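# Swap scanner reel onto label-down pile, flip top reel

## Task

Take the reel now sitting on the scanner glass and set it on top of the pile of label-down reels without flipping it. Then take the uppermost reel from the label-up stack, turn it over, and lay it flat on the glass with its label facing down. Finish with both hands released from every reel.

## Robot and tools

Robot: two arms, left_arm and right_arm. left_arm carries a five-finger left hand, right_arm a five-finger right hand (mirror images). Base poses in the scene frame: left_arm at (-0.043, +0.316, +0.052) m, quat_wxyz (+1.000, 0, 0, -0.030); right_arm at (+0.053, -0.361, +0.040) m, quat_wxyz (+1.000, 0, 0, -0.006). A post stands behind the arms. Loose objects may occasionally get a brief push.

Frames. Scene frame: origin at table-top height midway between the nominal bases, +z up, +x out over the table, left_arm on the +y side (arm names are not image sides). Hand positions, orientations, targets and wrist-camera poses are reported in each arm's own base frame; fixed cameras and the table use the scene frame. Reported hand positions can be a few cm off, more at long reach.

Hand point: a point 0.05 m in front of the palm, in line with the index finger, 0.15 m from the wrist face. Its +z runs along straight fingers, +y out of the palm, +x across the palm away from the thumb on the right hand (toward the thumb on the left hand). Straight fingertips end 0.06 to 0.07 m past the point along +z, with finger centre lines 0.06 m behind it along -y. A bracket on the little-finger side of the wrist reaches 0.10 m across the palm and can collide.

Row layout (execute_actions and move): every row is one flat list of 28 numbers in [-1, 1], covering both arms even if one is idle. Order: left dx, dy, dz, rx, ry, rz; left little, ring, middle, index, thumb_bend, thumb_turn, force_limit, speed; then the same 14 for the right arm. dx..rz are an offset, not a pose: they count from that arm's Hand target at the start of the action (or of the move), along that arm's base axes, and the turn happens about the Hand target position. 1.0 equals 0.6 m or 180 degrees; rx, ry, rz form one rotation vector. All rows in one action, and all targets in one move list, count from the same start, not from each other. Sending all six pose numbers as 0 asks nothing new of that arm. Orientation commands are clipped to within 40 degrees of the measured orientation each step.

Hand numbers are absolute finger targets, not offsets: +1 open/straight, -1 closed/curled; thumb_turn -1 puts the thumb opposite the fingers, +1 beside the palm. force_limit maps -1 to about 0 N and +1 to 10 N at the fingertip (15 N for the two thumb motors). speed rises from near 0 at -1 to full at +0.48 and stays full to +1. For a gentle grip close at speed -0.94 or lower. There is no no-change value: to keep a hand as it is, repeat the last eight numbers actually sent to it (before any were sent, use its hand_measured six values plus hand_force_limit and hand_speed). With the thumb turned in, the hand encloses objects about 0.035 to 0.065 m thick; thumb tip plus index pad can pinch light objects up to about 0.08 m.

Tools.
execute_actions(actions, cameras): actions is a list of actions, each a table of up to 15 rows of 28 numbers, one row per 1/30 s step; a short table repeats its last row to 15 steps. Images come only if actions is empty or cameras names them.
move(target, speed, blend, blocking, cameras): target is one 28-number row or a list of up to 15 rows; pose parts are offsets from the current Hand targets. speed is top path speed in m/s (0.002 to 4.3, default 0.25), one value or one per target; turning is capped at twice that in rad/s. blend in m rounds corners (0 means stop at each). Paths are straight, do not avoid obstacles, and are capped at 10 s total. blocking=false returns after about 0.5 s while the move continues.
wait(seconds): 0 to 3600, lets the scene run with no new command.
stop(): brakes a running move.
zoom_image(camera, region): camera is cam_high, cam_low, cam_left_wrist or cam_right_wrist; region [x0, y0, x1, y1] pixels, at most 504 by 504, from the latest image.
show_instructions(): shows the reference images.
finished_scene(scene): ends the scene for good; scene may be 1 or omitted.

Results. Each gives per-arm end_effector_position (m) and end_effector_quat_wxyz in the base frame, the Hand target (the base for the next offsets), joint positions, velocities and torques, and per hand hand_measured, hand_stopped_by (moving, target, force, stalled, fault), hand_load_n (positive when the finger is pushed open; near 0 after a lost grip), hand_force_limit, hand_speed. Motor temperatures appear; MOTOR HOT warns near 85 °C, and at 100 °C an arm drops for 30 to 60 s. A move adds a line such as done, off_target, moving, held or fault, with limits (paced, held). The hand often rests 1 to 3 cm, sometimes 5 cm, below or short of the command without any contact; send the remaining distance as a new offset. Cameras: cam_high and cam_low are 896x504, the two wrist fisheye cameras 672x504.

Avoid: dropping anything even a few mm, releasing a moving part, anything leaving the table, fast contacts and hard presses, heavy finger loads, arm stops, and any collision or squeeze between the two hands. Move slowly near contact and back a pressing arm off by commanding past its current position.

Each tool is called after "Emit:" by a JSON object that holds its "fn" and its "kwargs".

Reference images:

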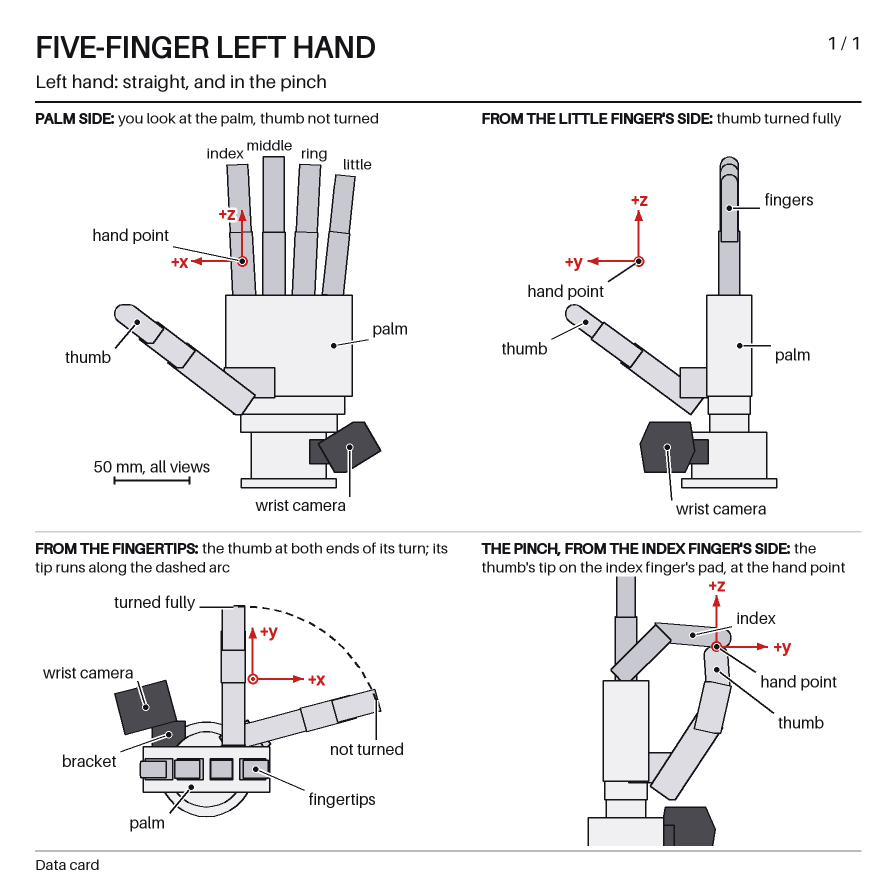

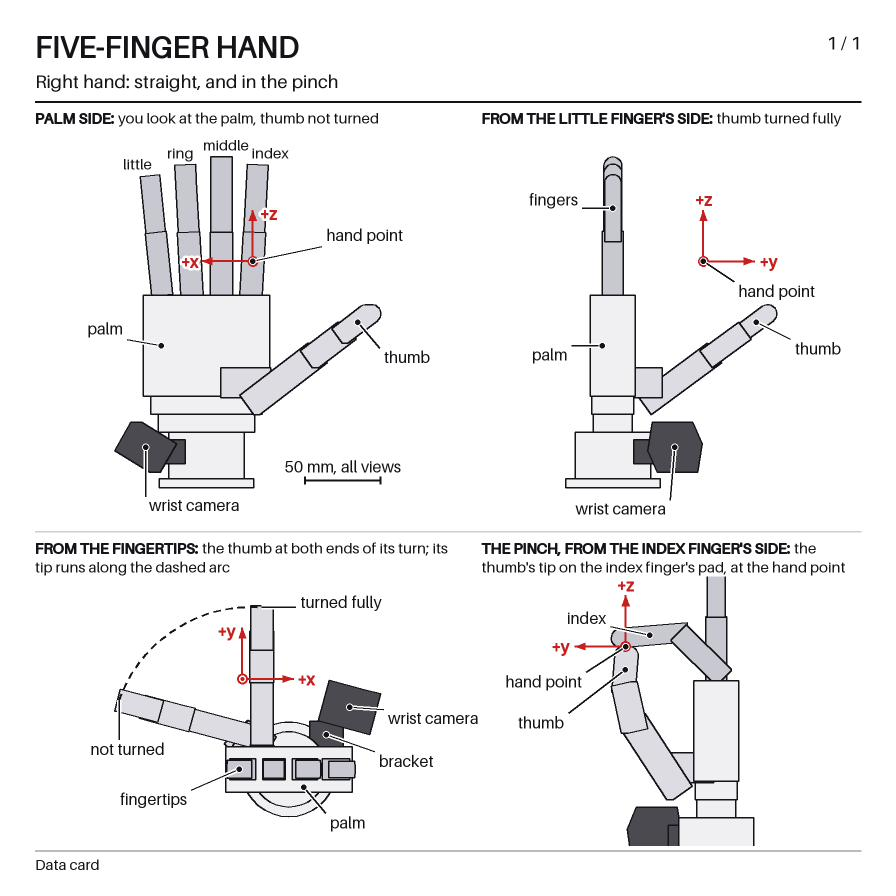

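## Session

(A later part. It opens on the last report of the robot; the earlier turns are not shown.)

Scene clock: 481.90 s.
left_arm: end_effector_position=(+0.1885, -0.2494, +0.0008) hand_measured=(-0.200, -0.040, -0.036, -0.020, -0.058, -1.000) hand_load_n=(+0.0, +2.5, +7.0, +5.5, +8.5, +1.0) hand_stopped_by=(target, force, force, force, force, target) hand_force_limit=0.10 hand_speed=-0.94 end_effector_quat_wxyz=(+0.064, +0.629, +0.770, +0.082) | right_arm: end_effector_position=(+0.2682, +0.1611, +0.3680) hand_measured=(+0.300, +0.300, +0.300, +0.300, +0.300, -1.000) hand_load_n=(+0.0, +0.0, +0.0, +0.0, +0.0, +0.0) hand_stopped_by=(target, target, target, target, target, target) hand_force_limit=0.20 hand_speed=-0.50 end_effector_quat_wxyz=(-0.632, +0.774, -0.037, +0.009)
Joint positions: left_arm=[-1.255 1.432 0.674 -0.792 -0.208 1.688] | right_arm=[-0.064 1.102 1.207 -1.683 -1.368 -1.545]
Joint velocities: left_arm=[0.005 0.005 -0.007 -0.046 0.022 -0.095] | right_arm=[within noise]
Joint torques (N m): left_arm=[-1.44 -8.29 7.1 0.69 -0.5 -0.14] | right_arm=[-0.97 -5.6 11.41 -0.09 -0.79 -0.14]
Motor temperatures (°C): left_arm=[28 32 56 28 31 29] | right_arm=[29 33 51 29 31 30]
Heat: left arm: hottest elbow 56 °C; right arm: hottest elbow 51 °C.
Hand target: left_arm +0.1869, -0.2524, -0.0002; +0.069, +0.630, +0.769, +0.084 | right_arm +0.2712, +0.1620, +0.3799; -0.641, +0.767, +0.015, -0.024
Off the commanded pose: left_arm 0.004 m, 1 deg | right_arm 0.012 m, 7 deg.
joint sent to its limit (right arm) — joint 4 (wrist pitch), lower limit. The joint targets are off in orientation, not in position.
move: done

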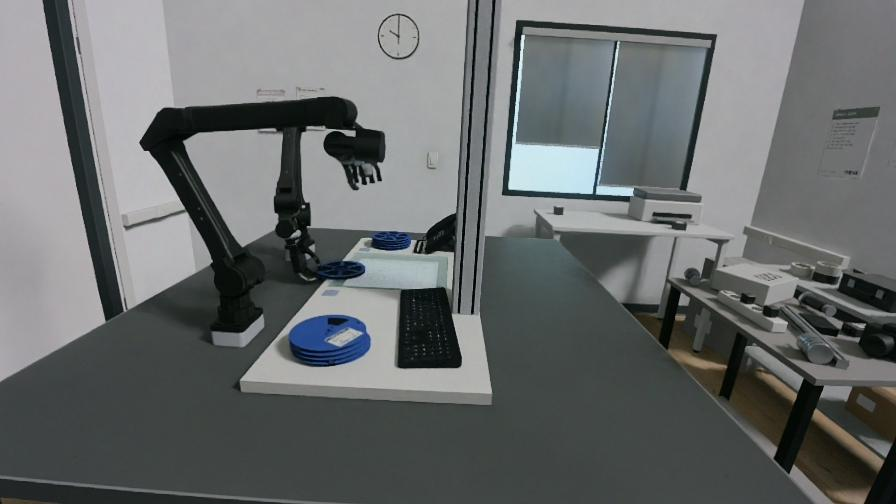

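Emit:
{"fn": "move", "kwargs": {"target": [0,0,-0.004,0,0,0, -0.2,-0.06,-0.06,-0.04,-0.075,-1,0.1,-0.94, 0,0,0,0,0,0, 0.3,0.3,0.3,0.3,0.3,-1,0.2,-0.5], "cameras": ["cam_low","cam_left_wrist"], "speed": 0.03}}

Emit:
{"fn": "zoom_image", "kwargs": {"camera": "cam_low", "region": [300, 240, 380, 300]}}

Scene clock: 482.77 s.
left_arm: end_effector_position=(+0.1888, -0.2493, -0.0008) hand_measured=(-0.200, -0.040, -0.036, -0.020, -0.058, -1.000) hand_load_n=(+0.0, +2.0, +6.5, +5.5, +8.5, +1.5) hand_stopped_by=(target, force, force, force, force, target) hand_force_limit=0.10 hand_speed=-0.94 end_effector_quat_wxyz=(+0.066, +0.629, +0.770, +0.082) | right_arm: end_effector_position=(+0.2682, +0.1611, +0.3680) hand_measured=(+0.300, +0.300, +0.300, +0.300, +0.300, -1.000) hand_load_n=(+0.0, +0.0, +0.0, +0.0, +0.0, +0.0) hand_stopped_by=(target, target, target, target, target, target) hand_force_limit=0.20 hand_speed=-0.50 end_effector_quat_wxyz=(-0.632, +0.774, -0.037, +0.009)
Joint positions: left_arm=[-1.255 1.435 0.67 -0.783 -0.21 1.687] | right_arm=[-0.064 1.102 1.207 -1.683 -1.368 -1.545]
Joint torques (N m): left_arm=[-1.44 -8.12 7.15 0.53 -0.44 -0.13] | right_arm=[-0.91 -5.42 11.44 -0.13 -0.79 -0.12]
Motor temperatures (°C): left_arm=[28 32 56 28 31 29] | right_arm=[29 33 51 29 31 30]
Heat: left arm: hottest elbow 56 °C; right arm: hottest elbow 51 °C.
Hand target: left_arm +0.1869, -0.2524, -0.0026; +0.069, +0.630, +0.769, +0.084 | right_arm +0.2712, +0.1620, +0.3799; -0.641, +0.767, +0.015, -0.024
Off the commanded pose: left_arm 0.004 m, 1 deg | right_arm 0.012 m, 7 deg.
joint sent to its limit (right arm) — joint 4 (wrist pitch), lower limit. The joint targets are off in orientation, not in position.
move: done
cam_left_wrist: T_world_to_cam=[[-0.97033, 0.09093, -0.22405, 0.21062], [-0.01877, 0.89546, 0.44474, 0.2463], [0.24107, 0.43575, -0.86718, 0.17625]] pos_world=[0.1665, -0.31651, 0.09049]

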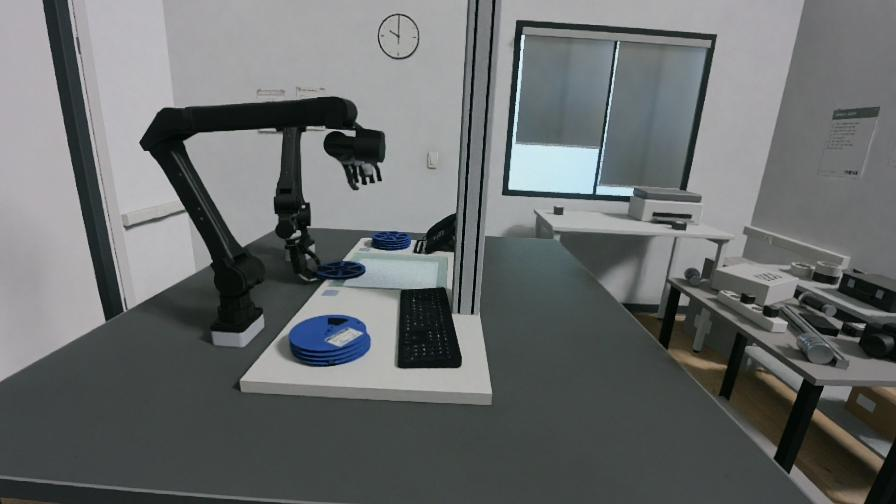

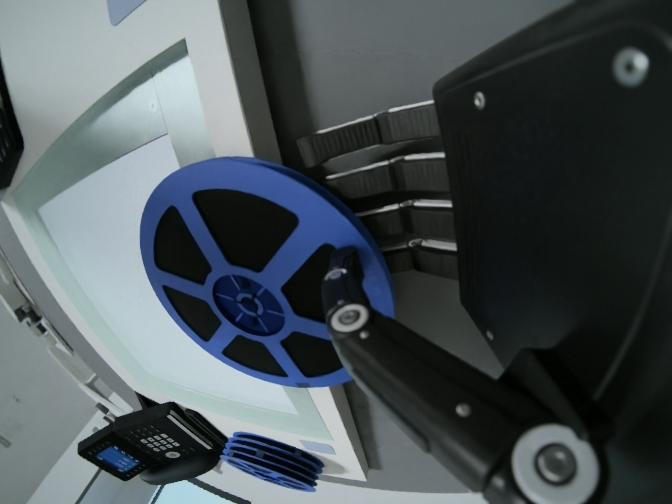

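Scaled by 6.300 from the camera's image (finer frame: 1280x720).

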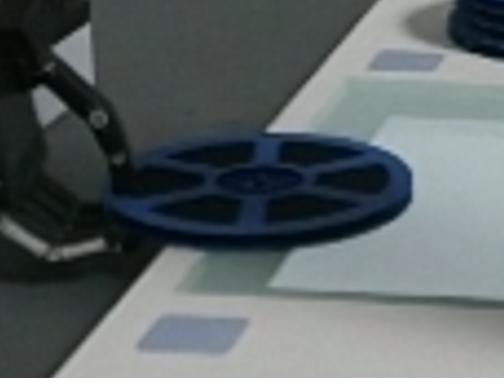

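Emit:
{"fn": "move", "kwargs": {"target": [0,0,-0.005,0,0,0, -0.2,-0.06,-0.06,-0.04,-0.075,-1,0.1,-0.94, 0,0,0,0,0,0, 0.3,0.3,0.3,0.3,0.3,-1,0.2,-0.5], "cameras": ["cam_low","cam_right_wrist"], "speed": 0.03}}

Emit:
{"fn": "zoom_image", "kwargs": {"camera": "cam_low", "region": [300, 240, 380, 300]}}

Emit:
{"fn": "zoom_image", "kwargs": {"camera": "cam_right_wrist", "region": [360, 160, 500, 320]}}

Scene clock: 483.60 s.
left_arm: end_effector_position=(+0.1897, -0.2507, -0.0015) hand_measured=(-0.200, -0.040, -0.036, -0.020, -0.058, -1.000) hand_load_n=(+0.0, +2.0, +6.5, +5.5, +8.0, +1.0) hand_stopped_by=(target, force, force, force, force, target) hand_force_limit=0.10 hand_speed=-0.94 end_effector_quat_wxyz=(+0.069, +0.627, +0.771, +0.081) | right_arm: end_effector_position=(+0.2682, +0.1611, +0.3680) hand_measured=(+0.300, +0.300, +0.300, +0.300, +0.300, -1.000) hand_load_n=(+0.0, +0.0, +0.0, +0.0, +0.5, +0.0) hand_stopped_by=(target, target, target, target, target, target) hand_force_limit=0.20 hand_speed=-0.50 end_effector_quat_wxyz=(-0.632, +0.774, -0.037, +0.009)
Joint positions: left_arm=[-1.255 1.438 0.67 -0.775 -0.212 1.685] | right_arm=[-0.064 1.102 1.207 -1.683 -1.368 -1.545]
Joint torques (N m): left_arm=[-1.44 -7.82 6.84 0.58 -0.34 -0.1] | right_arm=[-0.79 -5.48 11.41 -0.14 -0.79 -0.13]
Motor temperatures (°C): left_arm=[28 32 56 28 31 29] | right_arm=[29 33 51 29 31 30]
Heat: left arm: hottest elbow 56 °C; right arm: hottest elbow 51 °C.
Hand target: left_arm +0.1869, -0.2525, -0.0056; +0.069, +0.630, +0.769, +0.084 | right_arm +0.2712, +0.1620, +0.3799; -0.641, +0.767, +0.015, -0.024
Off the commanded pose: left_arm 0.005 m, 1 deg | right_arm 0.012 m, 7 deg.
joint sent to its limit (right arm) — joint 4 (wrist pitch), lower limit. The joint targets are off in orientation, not in position.
move: done
cam_right_wrist: T_world_to_cam=[[0.15448, -0.26106, -0.95288, 0.34892], [-0.84818, -0.52965, 0.0076, 0.30097], [-0.50668, 0.80704, -0.30325, 0.23059]] pos_world=[0.31822, 0.06441, 0.40012]

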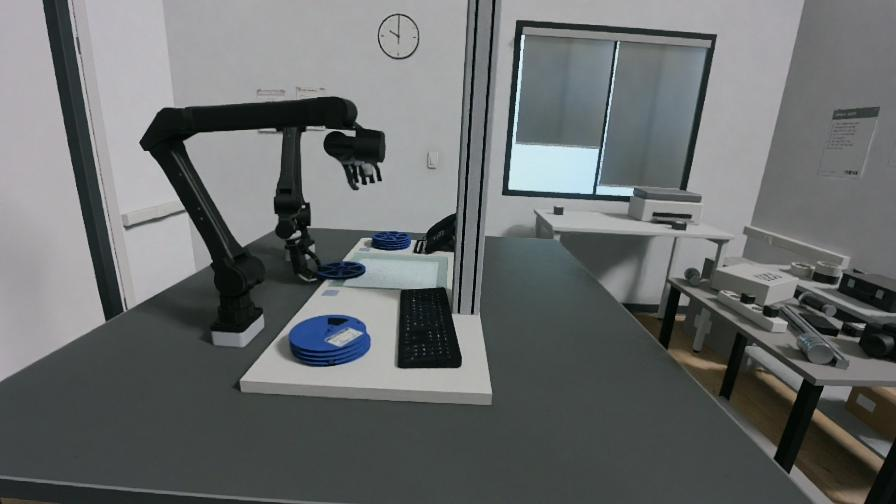

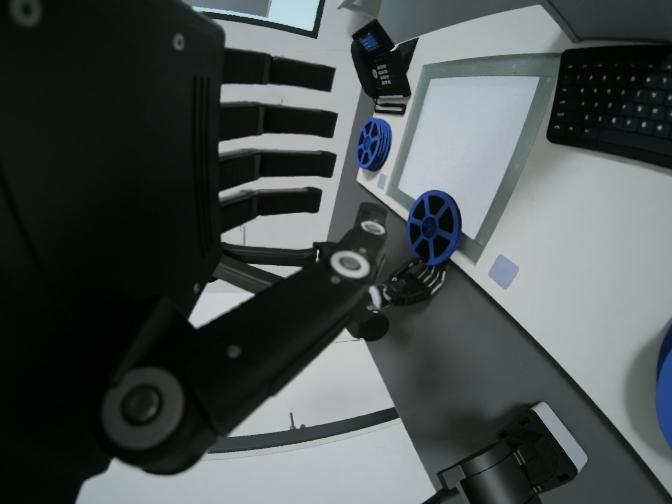

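Scaled by 6.300 from the camera's image (finer frame: 1280x720).

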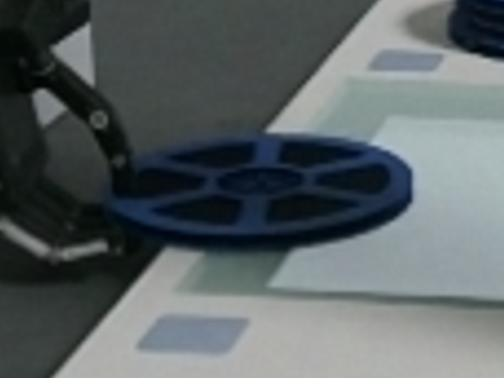

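Scaled by 3.150 from the camera's image (finer frame: 960x720).

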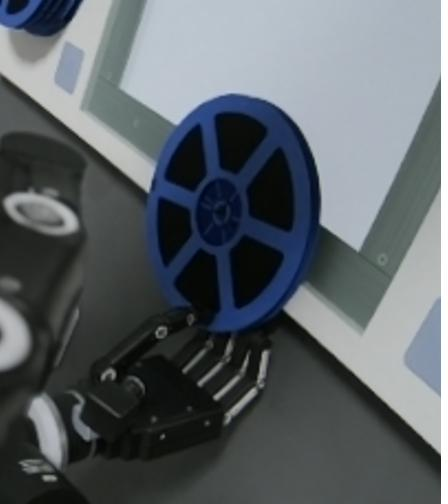

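Emit:
{"fn": "move", "kwargs": {"target": [0,0,0,0,0,0, -0.2,-0.06,-0.06,-0.04,0.02,-1,0.1,-0.92, 0,0,0,0,0,0, 0.3,0.3,0.3,0.3,0.3,-1,0.2,-0.5], "cameras": ["cam_low","cam_left_wrist"]}}

Emit:
{"fn": "zoom_image", "kwargs": {"camera": "cam_low", "region": [300, 240, 380, 300]}}

Scene clock: 485.17 s.
left_arm: end_effector_position=(+0.1897, -0.2507, -0.0018) hand_measured=(-0.200, -0.040, -0.038, -0.020, +0.020, -1.000) hand_load_n=(+0.0, +0.0, +3.0, +1.0, +0.0, +0.0) hand_stopped_by=(target, force, force, force, target, target) hand_force_limit=0.10 hand_speed=-0.92 end_effector_quat_wxyz=(+0.069, +0.627, +0.771, +0.082) | right_arm: end_effector_position=(+0.2682, +0.1611, +0.3680) hand_measured=(+0.300, +0.300, +0.300, +0.300, +0.300, -1.000) hand_load_n=(+0.0, +0.0, +0.0, +0.0, +0.0, +0.0) hand_stopped_by=(target, target, target, target, target, target) hand_force_limit=0.20 hand_speed=-0.50 end_effector_quat_wxyz=(-0.632, +0.774, -0.037, +0.009)
Joint positions: left_arm=[-1.255 1.439 0.67 -0.773 -0.213 1.685] | right_arm=[-0.064 1.102 1.207 -1.683 -1.368 -1.545]
Joint torques (N m): left_arm=[-1.38 -7.94 6.86 0.54 -0.32 -0.11] | right_arm=[-0.67 -5.36 11.45 -0.17 -0.8 -0.14]
Motor temperatures (°C): left_arm=[28 32 55 28 31 29] | right_arm=[29 33 51 29 31 30]
Heat: left arm: hottest elbow 55 °C; right arm: hottest elbow 51 °C.
Hand target: left_arm +0.1869, -0.2525, -0.0056; +0.069, +0.630, +0.769, +0.084 | right_arm +0.2712, +0.1620, +0.3799; -0.641, +0.767, +0.015, -0.024
Off the commanded pose: left_arm 0.005 m, 1 deg | right_arm 0.012 m, 7 deg.
joint sent to its limit (right arm) — joint 4 (wrist pitch), lower limit. The joint targets are off in orientation, not in position.
move: done
cam_left_wrist: T_world_to_cam=[[-0.96946, 0.08758, -0.22909, 0.21046], [-0.02294, 0.89761, 0.44019, 0.24935], [0.24419, 0.432, -0.86819, 0.17421]] pos_world=[0.16721, -0.31751, 0.0897]

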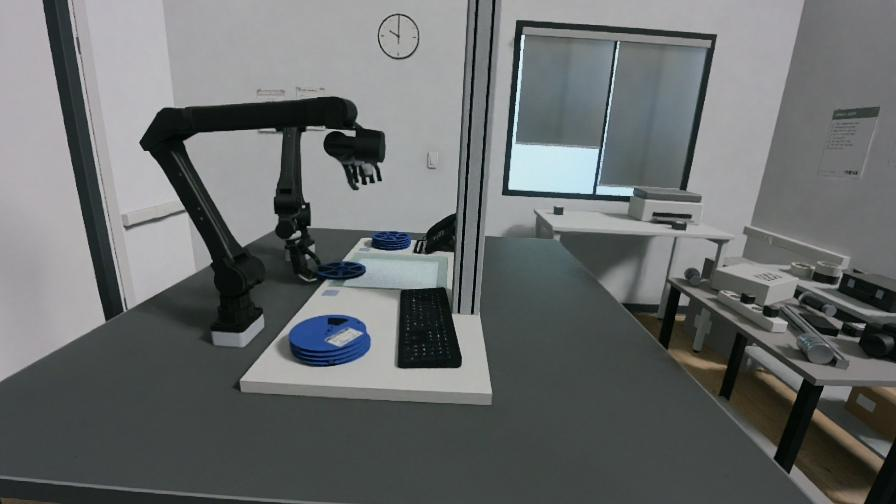

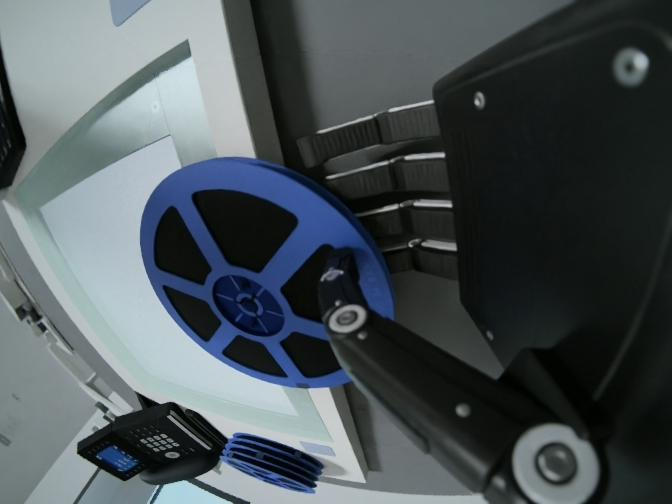

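Scaled by 6.300 from the camera's image (finer frame: 1280x720).

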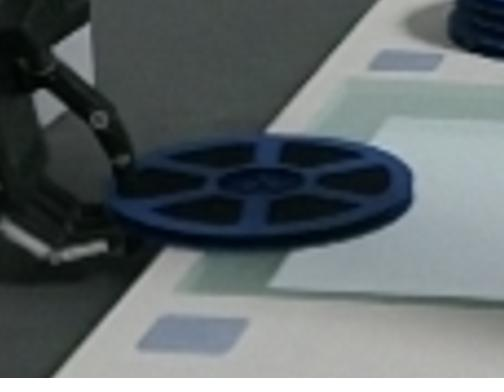

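Emit:
{"fn": "move", "kwargs": {"target": [0,0,0,0,0,0, 0.0,0.02,0.03,0.03,1,-1,0.1,-0.7, 0,0,0,0,0,0, 0.3,0.3,0.3,0.3,0.3,-1,0.2,-0.5], "cameras": ["cam_low","cam_left_wrist"]}}

Emit:
{"fn": "zoom_image", "kwargs": {"camera": "cam_low", "region": [300, 240, 380, 300]}}

Scene clock: 488.23 s.
left_arm: end_effector_position=(+0.1899, -0.2505, -0.0019) hand_measured=(+0.000, +0.020, +0.030, +0.030, +1.000, -1.000) hand_load_n=(+0.0, +0.0, +0.0, +0.0, -0.5, +0.0) hand_stopped_by=(target, target, target, target, target, target) hand_force_limit=0.10 hand_speed=-0.70 end_effector_quat_wxyz=(+0.069, +0.627, +0.771, +0.082) | right_arm: end_effector_position=(+0.2682, +0.1611, +0.3680) hand_measured=(+0.300, +0.300, +0.300, +0.300, +0.300, -1.000) hand_load_n=(+0.0, +0.0, +0.0, +0.0, +0.0, +0.0) hand_stopped_by=(target, target, target, target, target, target) hand_force_limit=0.20 hand_speed=-0.50 end_effector_quat_wxyz=(-0.632, +0.774, -0.037, +0.009)
Joint positions: left_arm=[-1.255 1.44 0.67 -0.773 -0.214 1.685] | right_arm=[-0.064 1.102 1.207 -1.683 -1.368 -1.545]
Joint torques (N m): left_arm=[-1.38 -8 6.84 0.55 -0.28 -0.11] | right_arm=[-0.97 -5.48 11.45 -0.16 -0.8 -0.12]
Motor temperatures (°C): left_arm=[28 32 55 28 31 29] | right_arm=[29 33 51 29 31 30]
Heat: left arm: hottest elbow 55 °C; right arm: hottest elbow 51 °C.
Hand target: left_arm +0.1869, -0.2525, -0.0056; +0.069, +0.630, +0.769, +0.084 | right_arm +0.2712, +0.1620, +0.3799; -0.641, +0.767, +0.015, -0.024
Off the commanded pose: left_arm 0.005 m, 0 deg | right_arm 0.012 m, 7 deg.
joint sent to its limit (right arm) — joint 4 (wrist pitch), lower limit. The joint targets are off in orientation, not in position.
move: done
cam_left_wrist: T_world_to_cam=[[-0.96927, 0.08779, -0.22981, 0.2106], [-0.02333, 0.89715, 0.44111, 0.24919], [0.2449, 0.43292, -0.86753, 0.17408]] pos_world=[0.16731, -0.31741, 0.0895]

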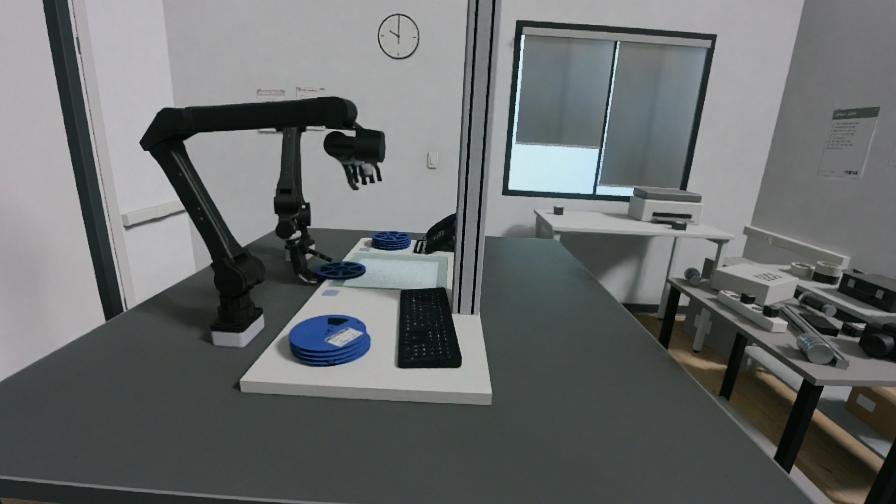

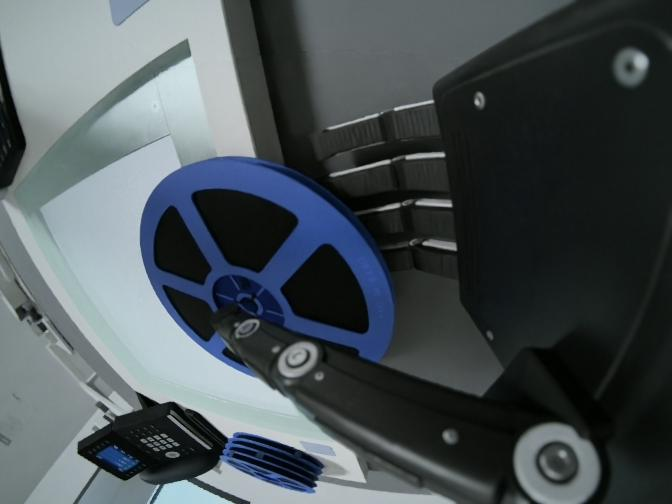

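Scaled by 6.300 from the camera's image (finer frame: 1280x720).

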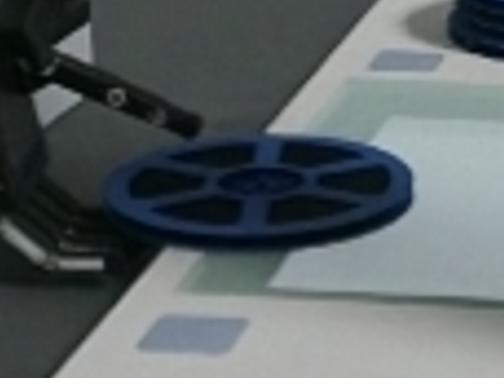

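Emit:
{"fn": "move", "kwargs": {"target": [-0.1143,-0.0231,0.005,0,0,0, 0.0,0.02,0.03,0.03,1,-1,0.1,-0.7, 0,0,0,0,0,0, 0.3,0.3,0.3,0.3,0.3,-1,0.2,-0.5], "cameras": ["all"], "speed": 0.06}}

Emit:
{"fn": "zoom_image", "kwargs": {"camera": "cam_low", "region": [280, 230, 380, 300]}}

Scene clock: 490.63 s.
left_arm: end_effector_position=(+0.1216, -0.2625, -0.0030) hand_measured=(+0.000, +0.020, +0.030, +0.030, +1.000, -1.000) hand_load_n=(+0.0, +0.0, +0.0, +0.0, +0.0, +0.0) hand_stopped_by=(target, target, target, target, target, target) hand_force_limit=0.10 hand_speed=-0.70 end_effector_quat_wxyz=(+0.070, +0.629, +0.770, +0.081) | right_arm: end_effector_position=(+0.2682, +0.1611, +0.3680) hand_measured=(+0.300, +0.300, +0.300, +0.300, +0.300, -1.000) hand_load_n=(+0.0, +0.0, +0.0, -0.5, +0.0, +0.0) hand_stopped_by=(target, target, target, target, target, target) hand_force_limit=0.20 hand_speed=-0.50 end_effector_quat_wxyz=(-0.632, +0.774, -0.037, +0.009)
Joint positions: left_arm=[-1.476 1.443 0.67 -0.815 -0.214 1.463] | right_arm=[-0.064 1.102 1.207 -1.683 -1.368 -1.545]
Joint torques (N m): left_arm=[-1.38 -7.88 8.05 -0.21 -0.25 -0.11] | right_arm=[-0.73 -5.54 11.45 -0.12 -0.8 -0.12]
Motor temperatures (°C): left_arm=[28 32 55 28 31 29] | right_arm=[29 33 51 29 31 30]
Heat: left arm: hottest elbow 55 °C; right arm: hottest elbow 51 °C.
Hand target: left_arm +0.1183, -0.2662, -0.0026; +0.069, +0.630, +0.769, +0.084 | right_arm +0.2712, +0.1620, +0.3799; -0.641, +0.767, +0.015, -0.024
Off the commanded pose: left_arm 0.005 m, 0 deg | right_arm 0.012 m, 7 deg.
joint sent to its limit (right arm) — joint 4 (wrist pitch), lower limit. The joint targets are off in orientation, not in position.
move: done
cam_left_wrist: T_world_to_cam=[[-0.96886, 0.09145, -0.23012, 0.14609], [-0.01951, 0.89824, 0.43908, 0.25869], [0.24686, 0.4299, -0.86848, 0.19398]] pos_world=[0.0987, -0.32911, 0.0885]
cam_right_wrist: T_world_to_cam=[[0.15448, -0.26106, -0.95288, 0.34892], [-0.84818, -0.52965, 0.0076, 0.30097], [-0.50668, 0.80704, -0.30325, 0.23059]] pos_world=[0.31822, 0.06441, 0.40012]

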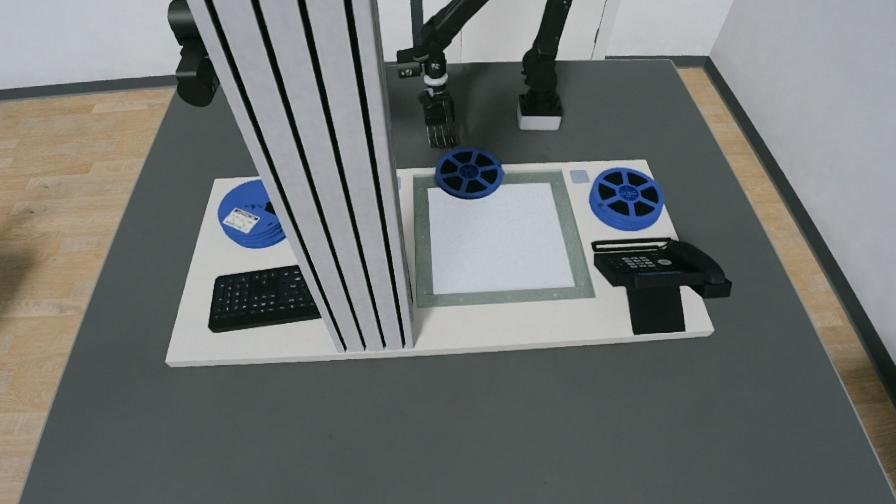

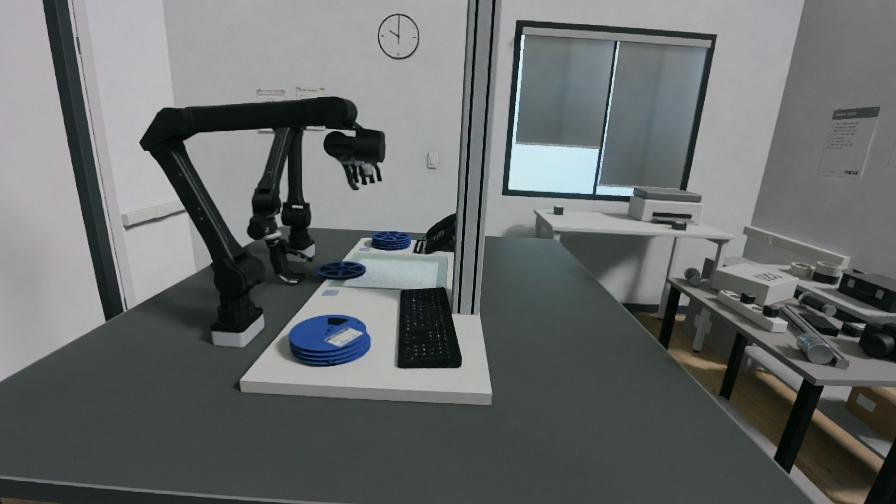

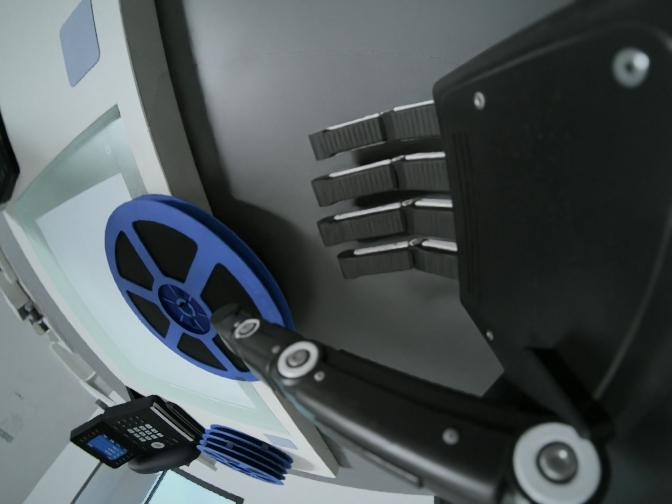

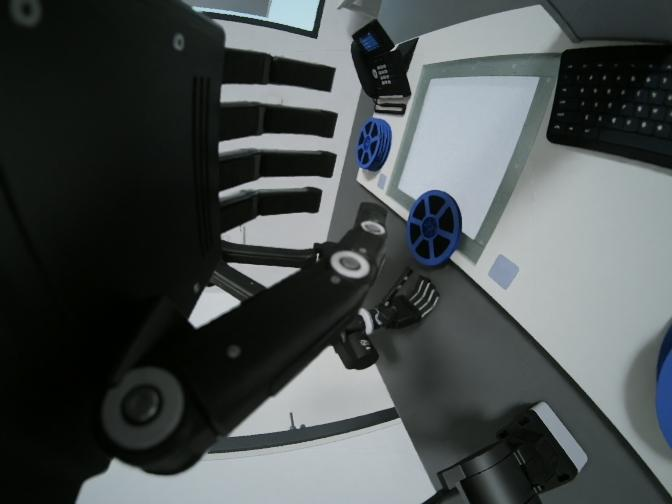

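Scaled by 5.040 from the camera's image (finer frame: 1280x720).

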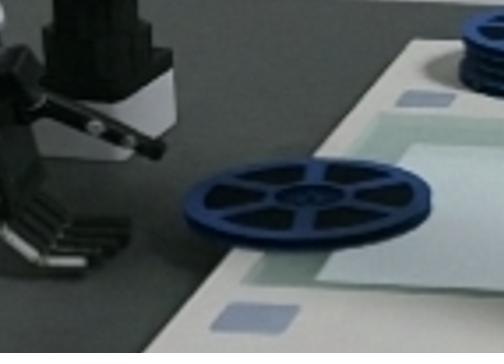

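Emit:
{"fn": "move", "kwargs": {"target": [[0,0,0.204,0,0,0, 0.0,0.02,0.03,0.03,1,-1,0.1,-0.7, 0,0,0,0,0,0, 0.3,0.3,0.3,0.3,0.3,-1,0.2,-0.5],[-0.0305,-0.023,0.204,-0.0641,0.0427,0.4983, 1,1,1,1,1,-1,0.1,0.0, 0,0,0,0,0,0, 0.3,0.3,0.3,0.3,0.3,-1,0.2,-0.5],[-0.0705,-0.0563,0.204,-0.1066,-0.0213,0.9942, 1,1,1,1,1,-1,0.1,0.0, 0,0,0,0,0,0, 0.3,0.3,0.3,0.3,0.3,-1,0.2,-0.5]], "cameras": ["all"], "speed": 0.35, "blend": [0.01,0.01,0]}}

Scene clock: 500.87 s.
left_arm: end_effector_position=(+0.0807, -0.3004, +0.1165) hand_measured=(+1.000, +1.000, +1.000, +1.000, +1.000, -1.000) hand_load_n=(+0.0, +0.0, +0.0, +0.0, +0.0, +0.0) hand_stopped_by=(target, target, target, target, target, target) hand_force_limit=0.10 hand_speed=0.00 end_effector_quat_wxyz=(+0.001, +0.775, -0.632, -0.002) | right_arm: end_effector_position=(+0.2682, +0.1611, +0.3680) hand_measured=(+0.300, +0.300, +0.300, +0.300, +0.300, -1.000) hand_load_n=(+0.0, +0.0, -0.5, +0.0, +0.0, +0.0) hand_stopped_by=(target, target, target, target, target, target) hand_force_limit=0.20 hand_speed=-0.50 end_effector_quat_wxyz=(-0.632, +0.774, -0.037, +0.009)
Joint positions: left_arm=[-1.09 1.149 0.831 -1.256 0.004 -1.292] | right_arm=[-0.064 1.102 1.207 -1.683 -1.368 -1.545]
Joint torques (N m): left_arm=[-1.61 -7.71 9.31 -0.21 -0.08 -0.11] | right_arm=[-0.85 -5.6 11.48 -0.14 -0.8 -0.13]
Heat: left arm: hottest elbow 54 °C; right arm: hottest elbow 52 °C.
Hand target: left_arm +0.0761, -0.3001, +0.1199; +0.000, +0.773, -0.634, +0.000 | right_arm +0.2712, +0.1620, +0.3799; -0.641, +0.767, +0.015, -0.024
Off the commanded pose: left_arm 0.006 m, 0 deg | right_arm 0.012 m, 7 deg.
joint sent to its limit (right arm) — joint 4 (wrist pitch), lower limit. The joint targets are off in orientation, not in position.
move: done; blend cut to 0 m at target 2; target 2's new numbers were sent with left_arm's hand 0.017 m and 3 deg from that target
cam_left_wrist: T_world_to_cam=[[0.99598, -0.08455, -0.02951, -0.09739], [-0.06583, -0.91466, 0.39882, -0.29671], [-0.06071, -0.39527, -0.91656, 0.10667]] pos_world=[0.08394, -0.23746, 0.21323]
cam_right_wrist: T_world_to_cam=[[0.15448, -0.26106, -0.95288, 0.34892], [-0.84818, -0.52965, 0.0076, 0.30097], [-0.50668, 0.80704, -0.30325, 0.23059]] pos_world=[0.31822, 0.06441, 0.40012]

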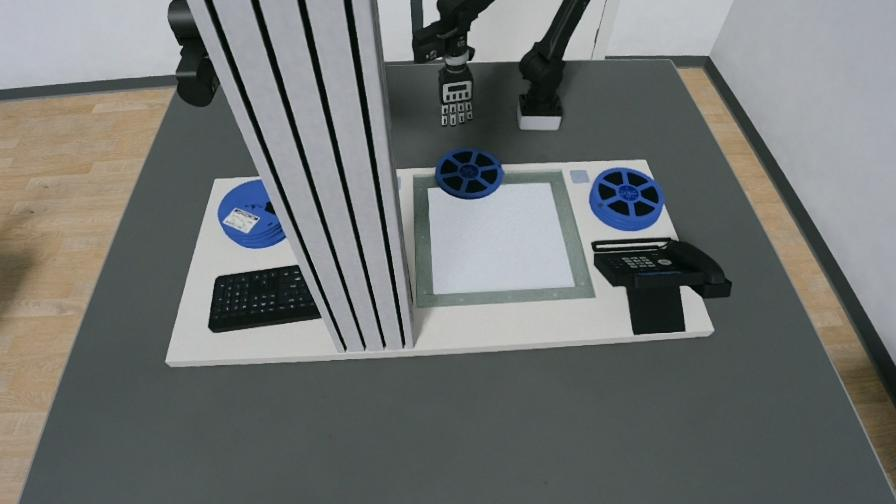

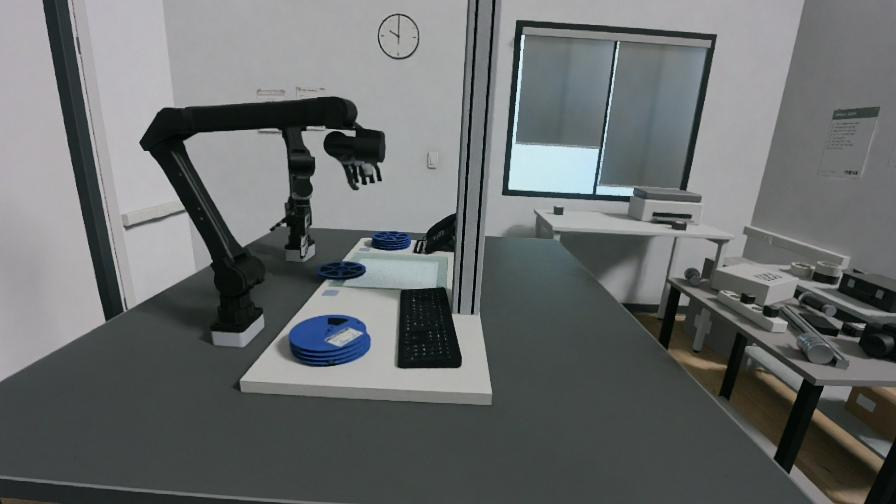

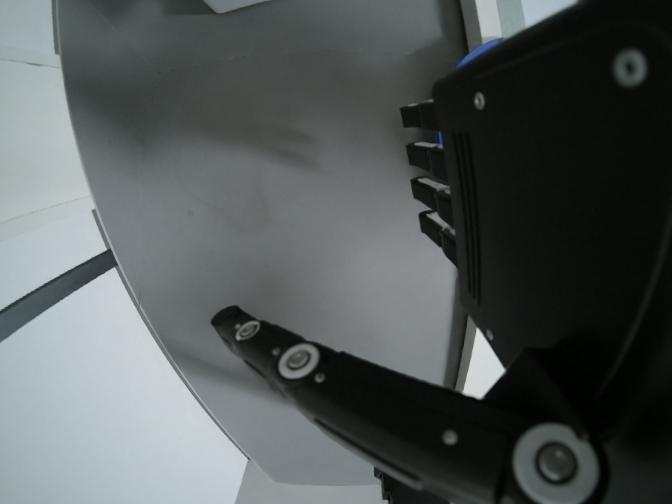

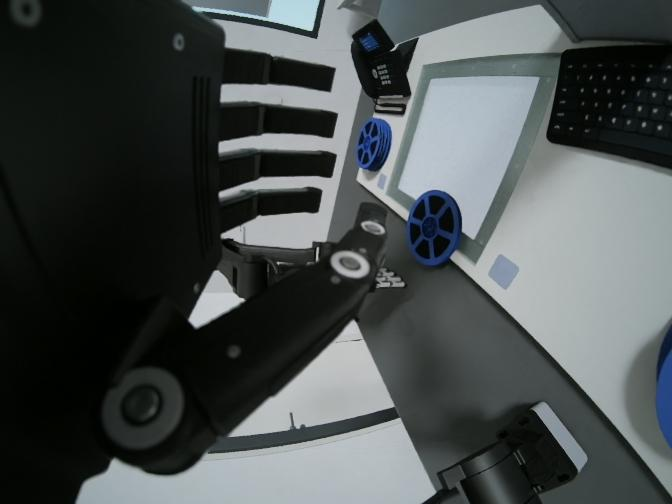

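Emit:
{"fn": "move", "kwargs": {"target": [0,0,-0.093,0,0,0, 1,1,1,1,1,-1,0.1,0, 0,0,0,0,0,0, 0.3,0.3,0.3,0.3,0.3,-1,0.2,-0.5], "cameras": ["cam_low","cam_high"], "speed": 0.12}}

Emit:
{"fn": "zoom_image", "kwargs": {"camera": "cam_low", "region": [270, 220, 380, 300]}}

Emit:
{"fn": "zoom_image", "kwargs": {"camera": "cam_high", "region": [410, 70, 530, 220]}}

Scene clock: 502.20 s.
left_arm: end_effector_position=(+0.0780, -0.2951, +0.0644) hand_measured=(+1.000, +1.000, +1.000, +1.000, +1.000, -1.000) hand_load_n=(+0.0, +0.5, +0.0, +0.0, +0.0, +0.0) hand_stopped_by=(target, target, target, target, target, target) hand_force_limit=0.10 hand_speed=0.00 end_effector_quat_wxyz=(+0.000, +0.775, -0.631, -0.004) | right_arm: end_effector_position=(+0.2682, +0.1611, +0.3680) hand_measured=(+0.300, +0.300, +0.300, +0.300, +0.300, -1.000) hand_load_n=(+0.0, +0.0, -0.5, +0.0, +0.0, +0.0) hand_stopped_by=(target, target, target, target, target, target) hand_force_limit=0.20 hand_speed=-0.50 end_effector_quat_wxyz=(-0.632, +0.774, -0.037, +0.009)
Joint positions: left_arm=[-1.09 1.198 0.721 -1.101 0.004 -1.294] | right_arm=[-0.064 1.102 1.207 -1.683 -1.368 -1.545]
Joint torques (N m): left_arm=[-1.55 -6.48 8.96 0.5 -0.07 -0.14] | right_arm=[-0.97 -5.42 11.44 -0.16 -0.8 -0.12]
Heat: left arm: hottest elbow 53 °C; right arm: hottest elbow 52 °C.
Hand target: left_arm +0.0760, -0.3000, +0.0640; +0.000, +0.774, -0.634, +0.000 | right_arm +0.2712, +0.1620, +0.3799; -0.641, +0.767, +0.015, -0.024
Off the commanded pose: left_arm 0.005 m, 1 deg | right_arm 0.012 m, 7 deg.
joint sent to its limit (right arm) — joint 4 (wrist pitch), lower limit. The joint targets are off in orientation, not in position.
move: done
Images, in order (width x height): cam_high 896x504, cam_low 896x504.

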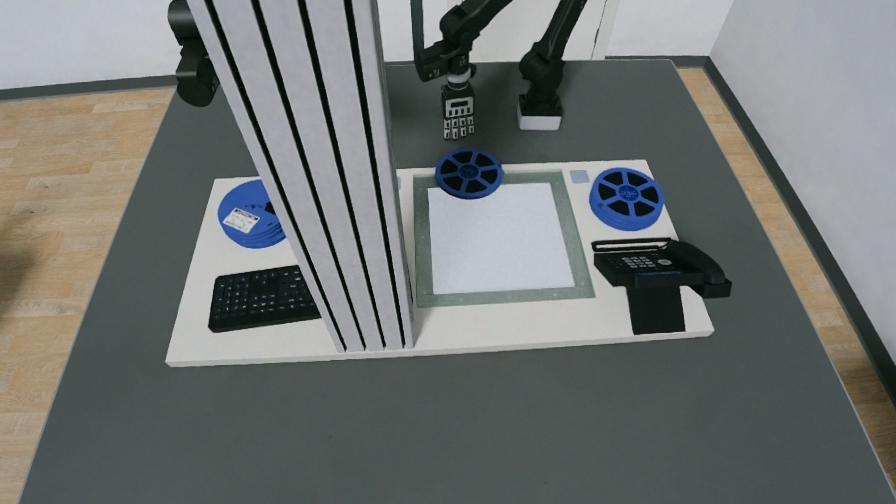

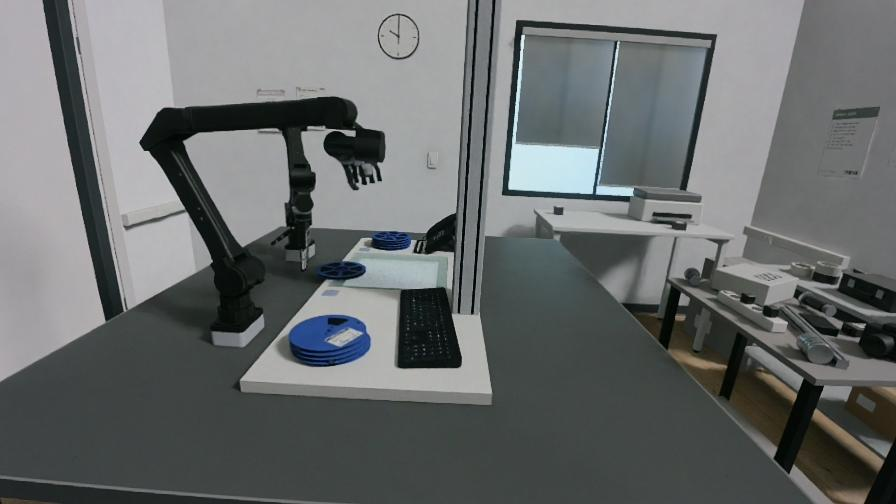

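Scaled by 4.582 from the camera's image (finer frame: 1280x720).

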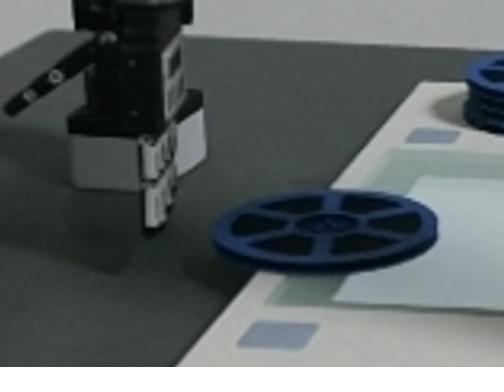

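Scaled by 3.360 from the camera's image (finer frame: 1280x720).

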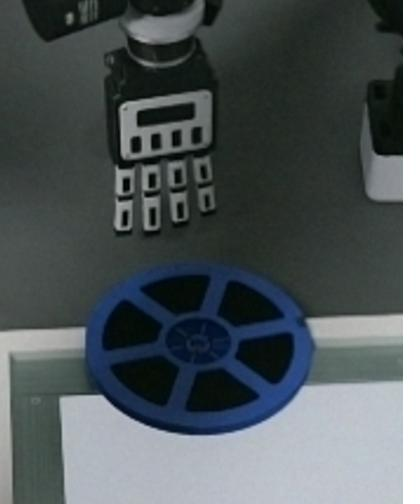

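Emit:
{"fn": "move", "kwargs": {"target": [0.083,0.010,-0.005,0,0,0, 1,1,1,1,1,-1,0.1,0, 0,0,0,0,0,0, 0.3,0.3,0.3,0.3,0.3,-1,0.2,-0.5], "cameras": ["cam_low","cam_high"], "speed": 0.08}}

Emit:
{"fn": "zoom_image", "kwargs": {"camera": "cam_low", "region": [290, 230, 380, 295]}}

Emit:
{"fn": "zoom_image", "kwargs": {"camera": "cam_high", "region": [410, 90, 530, 220]}}

Scene clock: 504.77 s.
left_arm: end_effector_position=(+0.1104, -0.2791, +0.0505) hand_measured=(+1.000, +1.000, +1.000, +1.000, +1.000, -1.000) hand_load_n=(+0.0, +0.0, +0.0, +0.0, +0.0, +0.0) hand_stopped_by=(target, target, target, target, target, target) hand_force_limit=0.10 hand_speed=0.00 end_effector_quat_wxyz=(-0.005, +0.772, -0.635, -0.019) | right_arm: end_effector_position=(+0.2682, +0.1611, +0.3680) hand_measured=(+0.300, +0.300, +0.300, +0.300, +0.300, -1.000) hand_load_n=(+0.0, +0.0, +0.0, +0.0, +0.0, +0.0) hand_stopped_by=(target, target, target, target, target, target) hand_force_limit=0.20 hand_speed=-0.50 end_effector_quat_wxyz=(-0.632, +0.774, -0.037, +0.009)
Joint positions: left_arm=[-0.966 1.256 0.726 -1.081 0 -1.16] | right_arm=[-0.064 1.102 1.207 -1.683 -1.368 -1.545]
Joint torques (N m): left_arm=[0.62 -6.71 12.03 0.39 0.02 0.05] | right_arm=[-0.91 -5.54 11.48 -0.12 -0.8 -0.12]
Heat: left arm: hottest elbow 54 °C; right arm: hottest elbow 52 °C.
Hand target: left_arm +0.1258, -0.2940, +0.0610; +0.000, +0.773, -0.634, +0.000 | right_arm +0.2712, +0.1620, +0.3799; -0.641, +0.767, +0.015, -0.024
Off the commanded pose: left_arm 0.024 m, 2 deg | right_arm 0.012 m, 7 deg.
joint sent to its limit (right arm) — joint 4 (wrist pitch), lower limit. The joint targets are off in orientation, not in position.
move: off_target (left_arm)
Images, in order (width x height): cam_high 896x504, cam_low 896x504.

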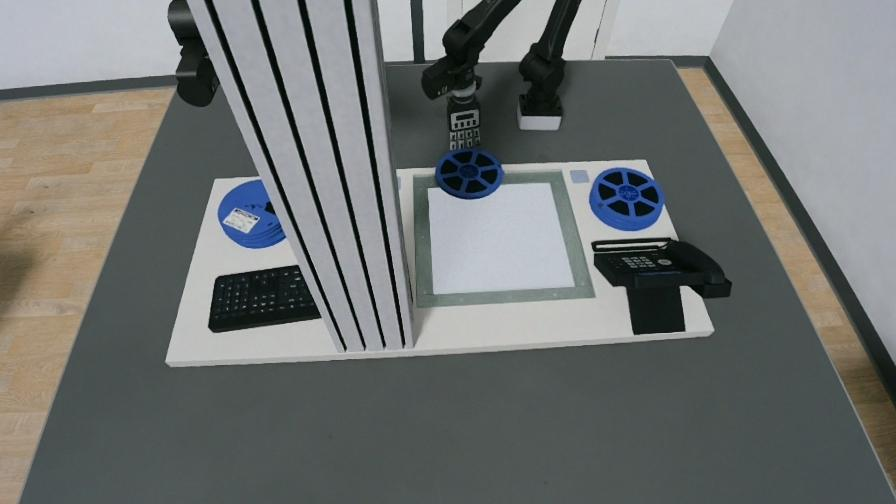

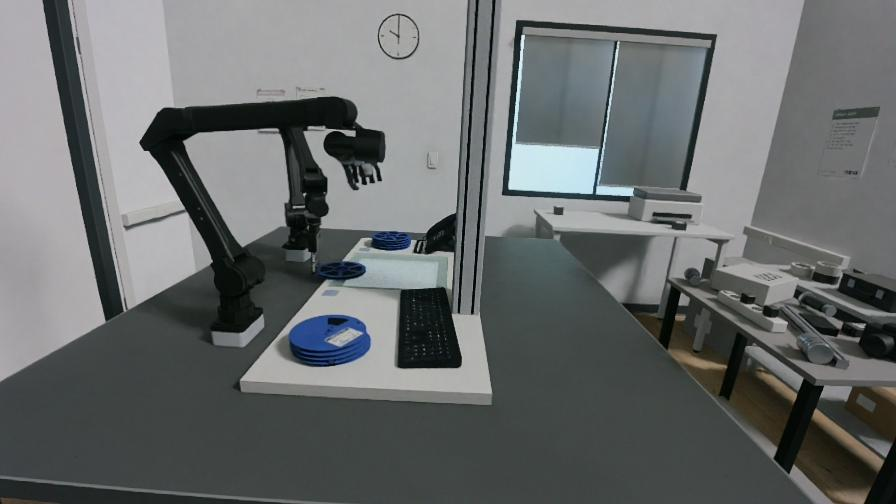

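Scaled by 5.600 from the camera's image (finer frame: 1280x720).

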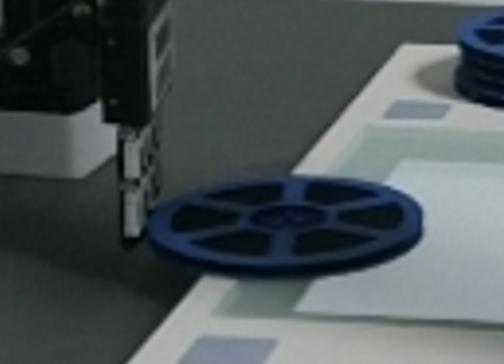

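Scaled by 3.877 from the camera's image (finer frame: 1280x720).

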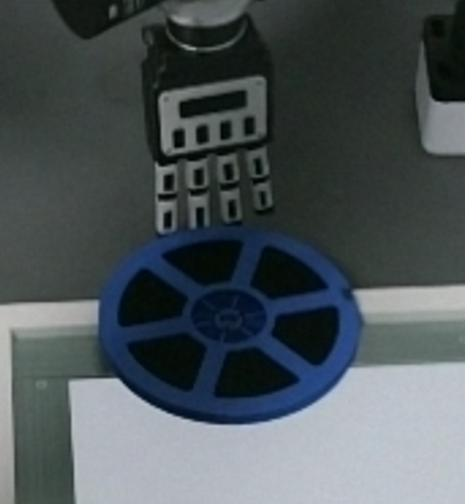

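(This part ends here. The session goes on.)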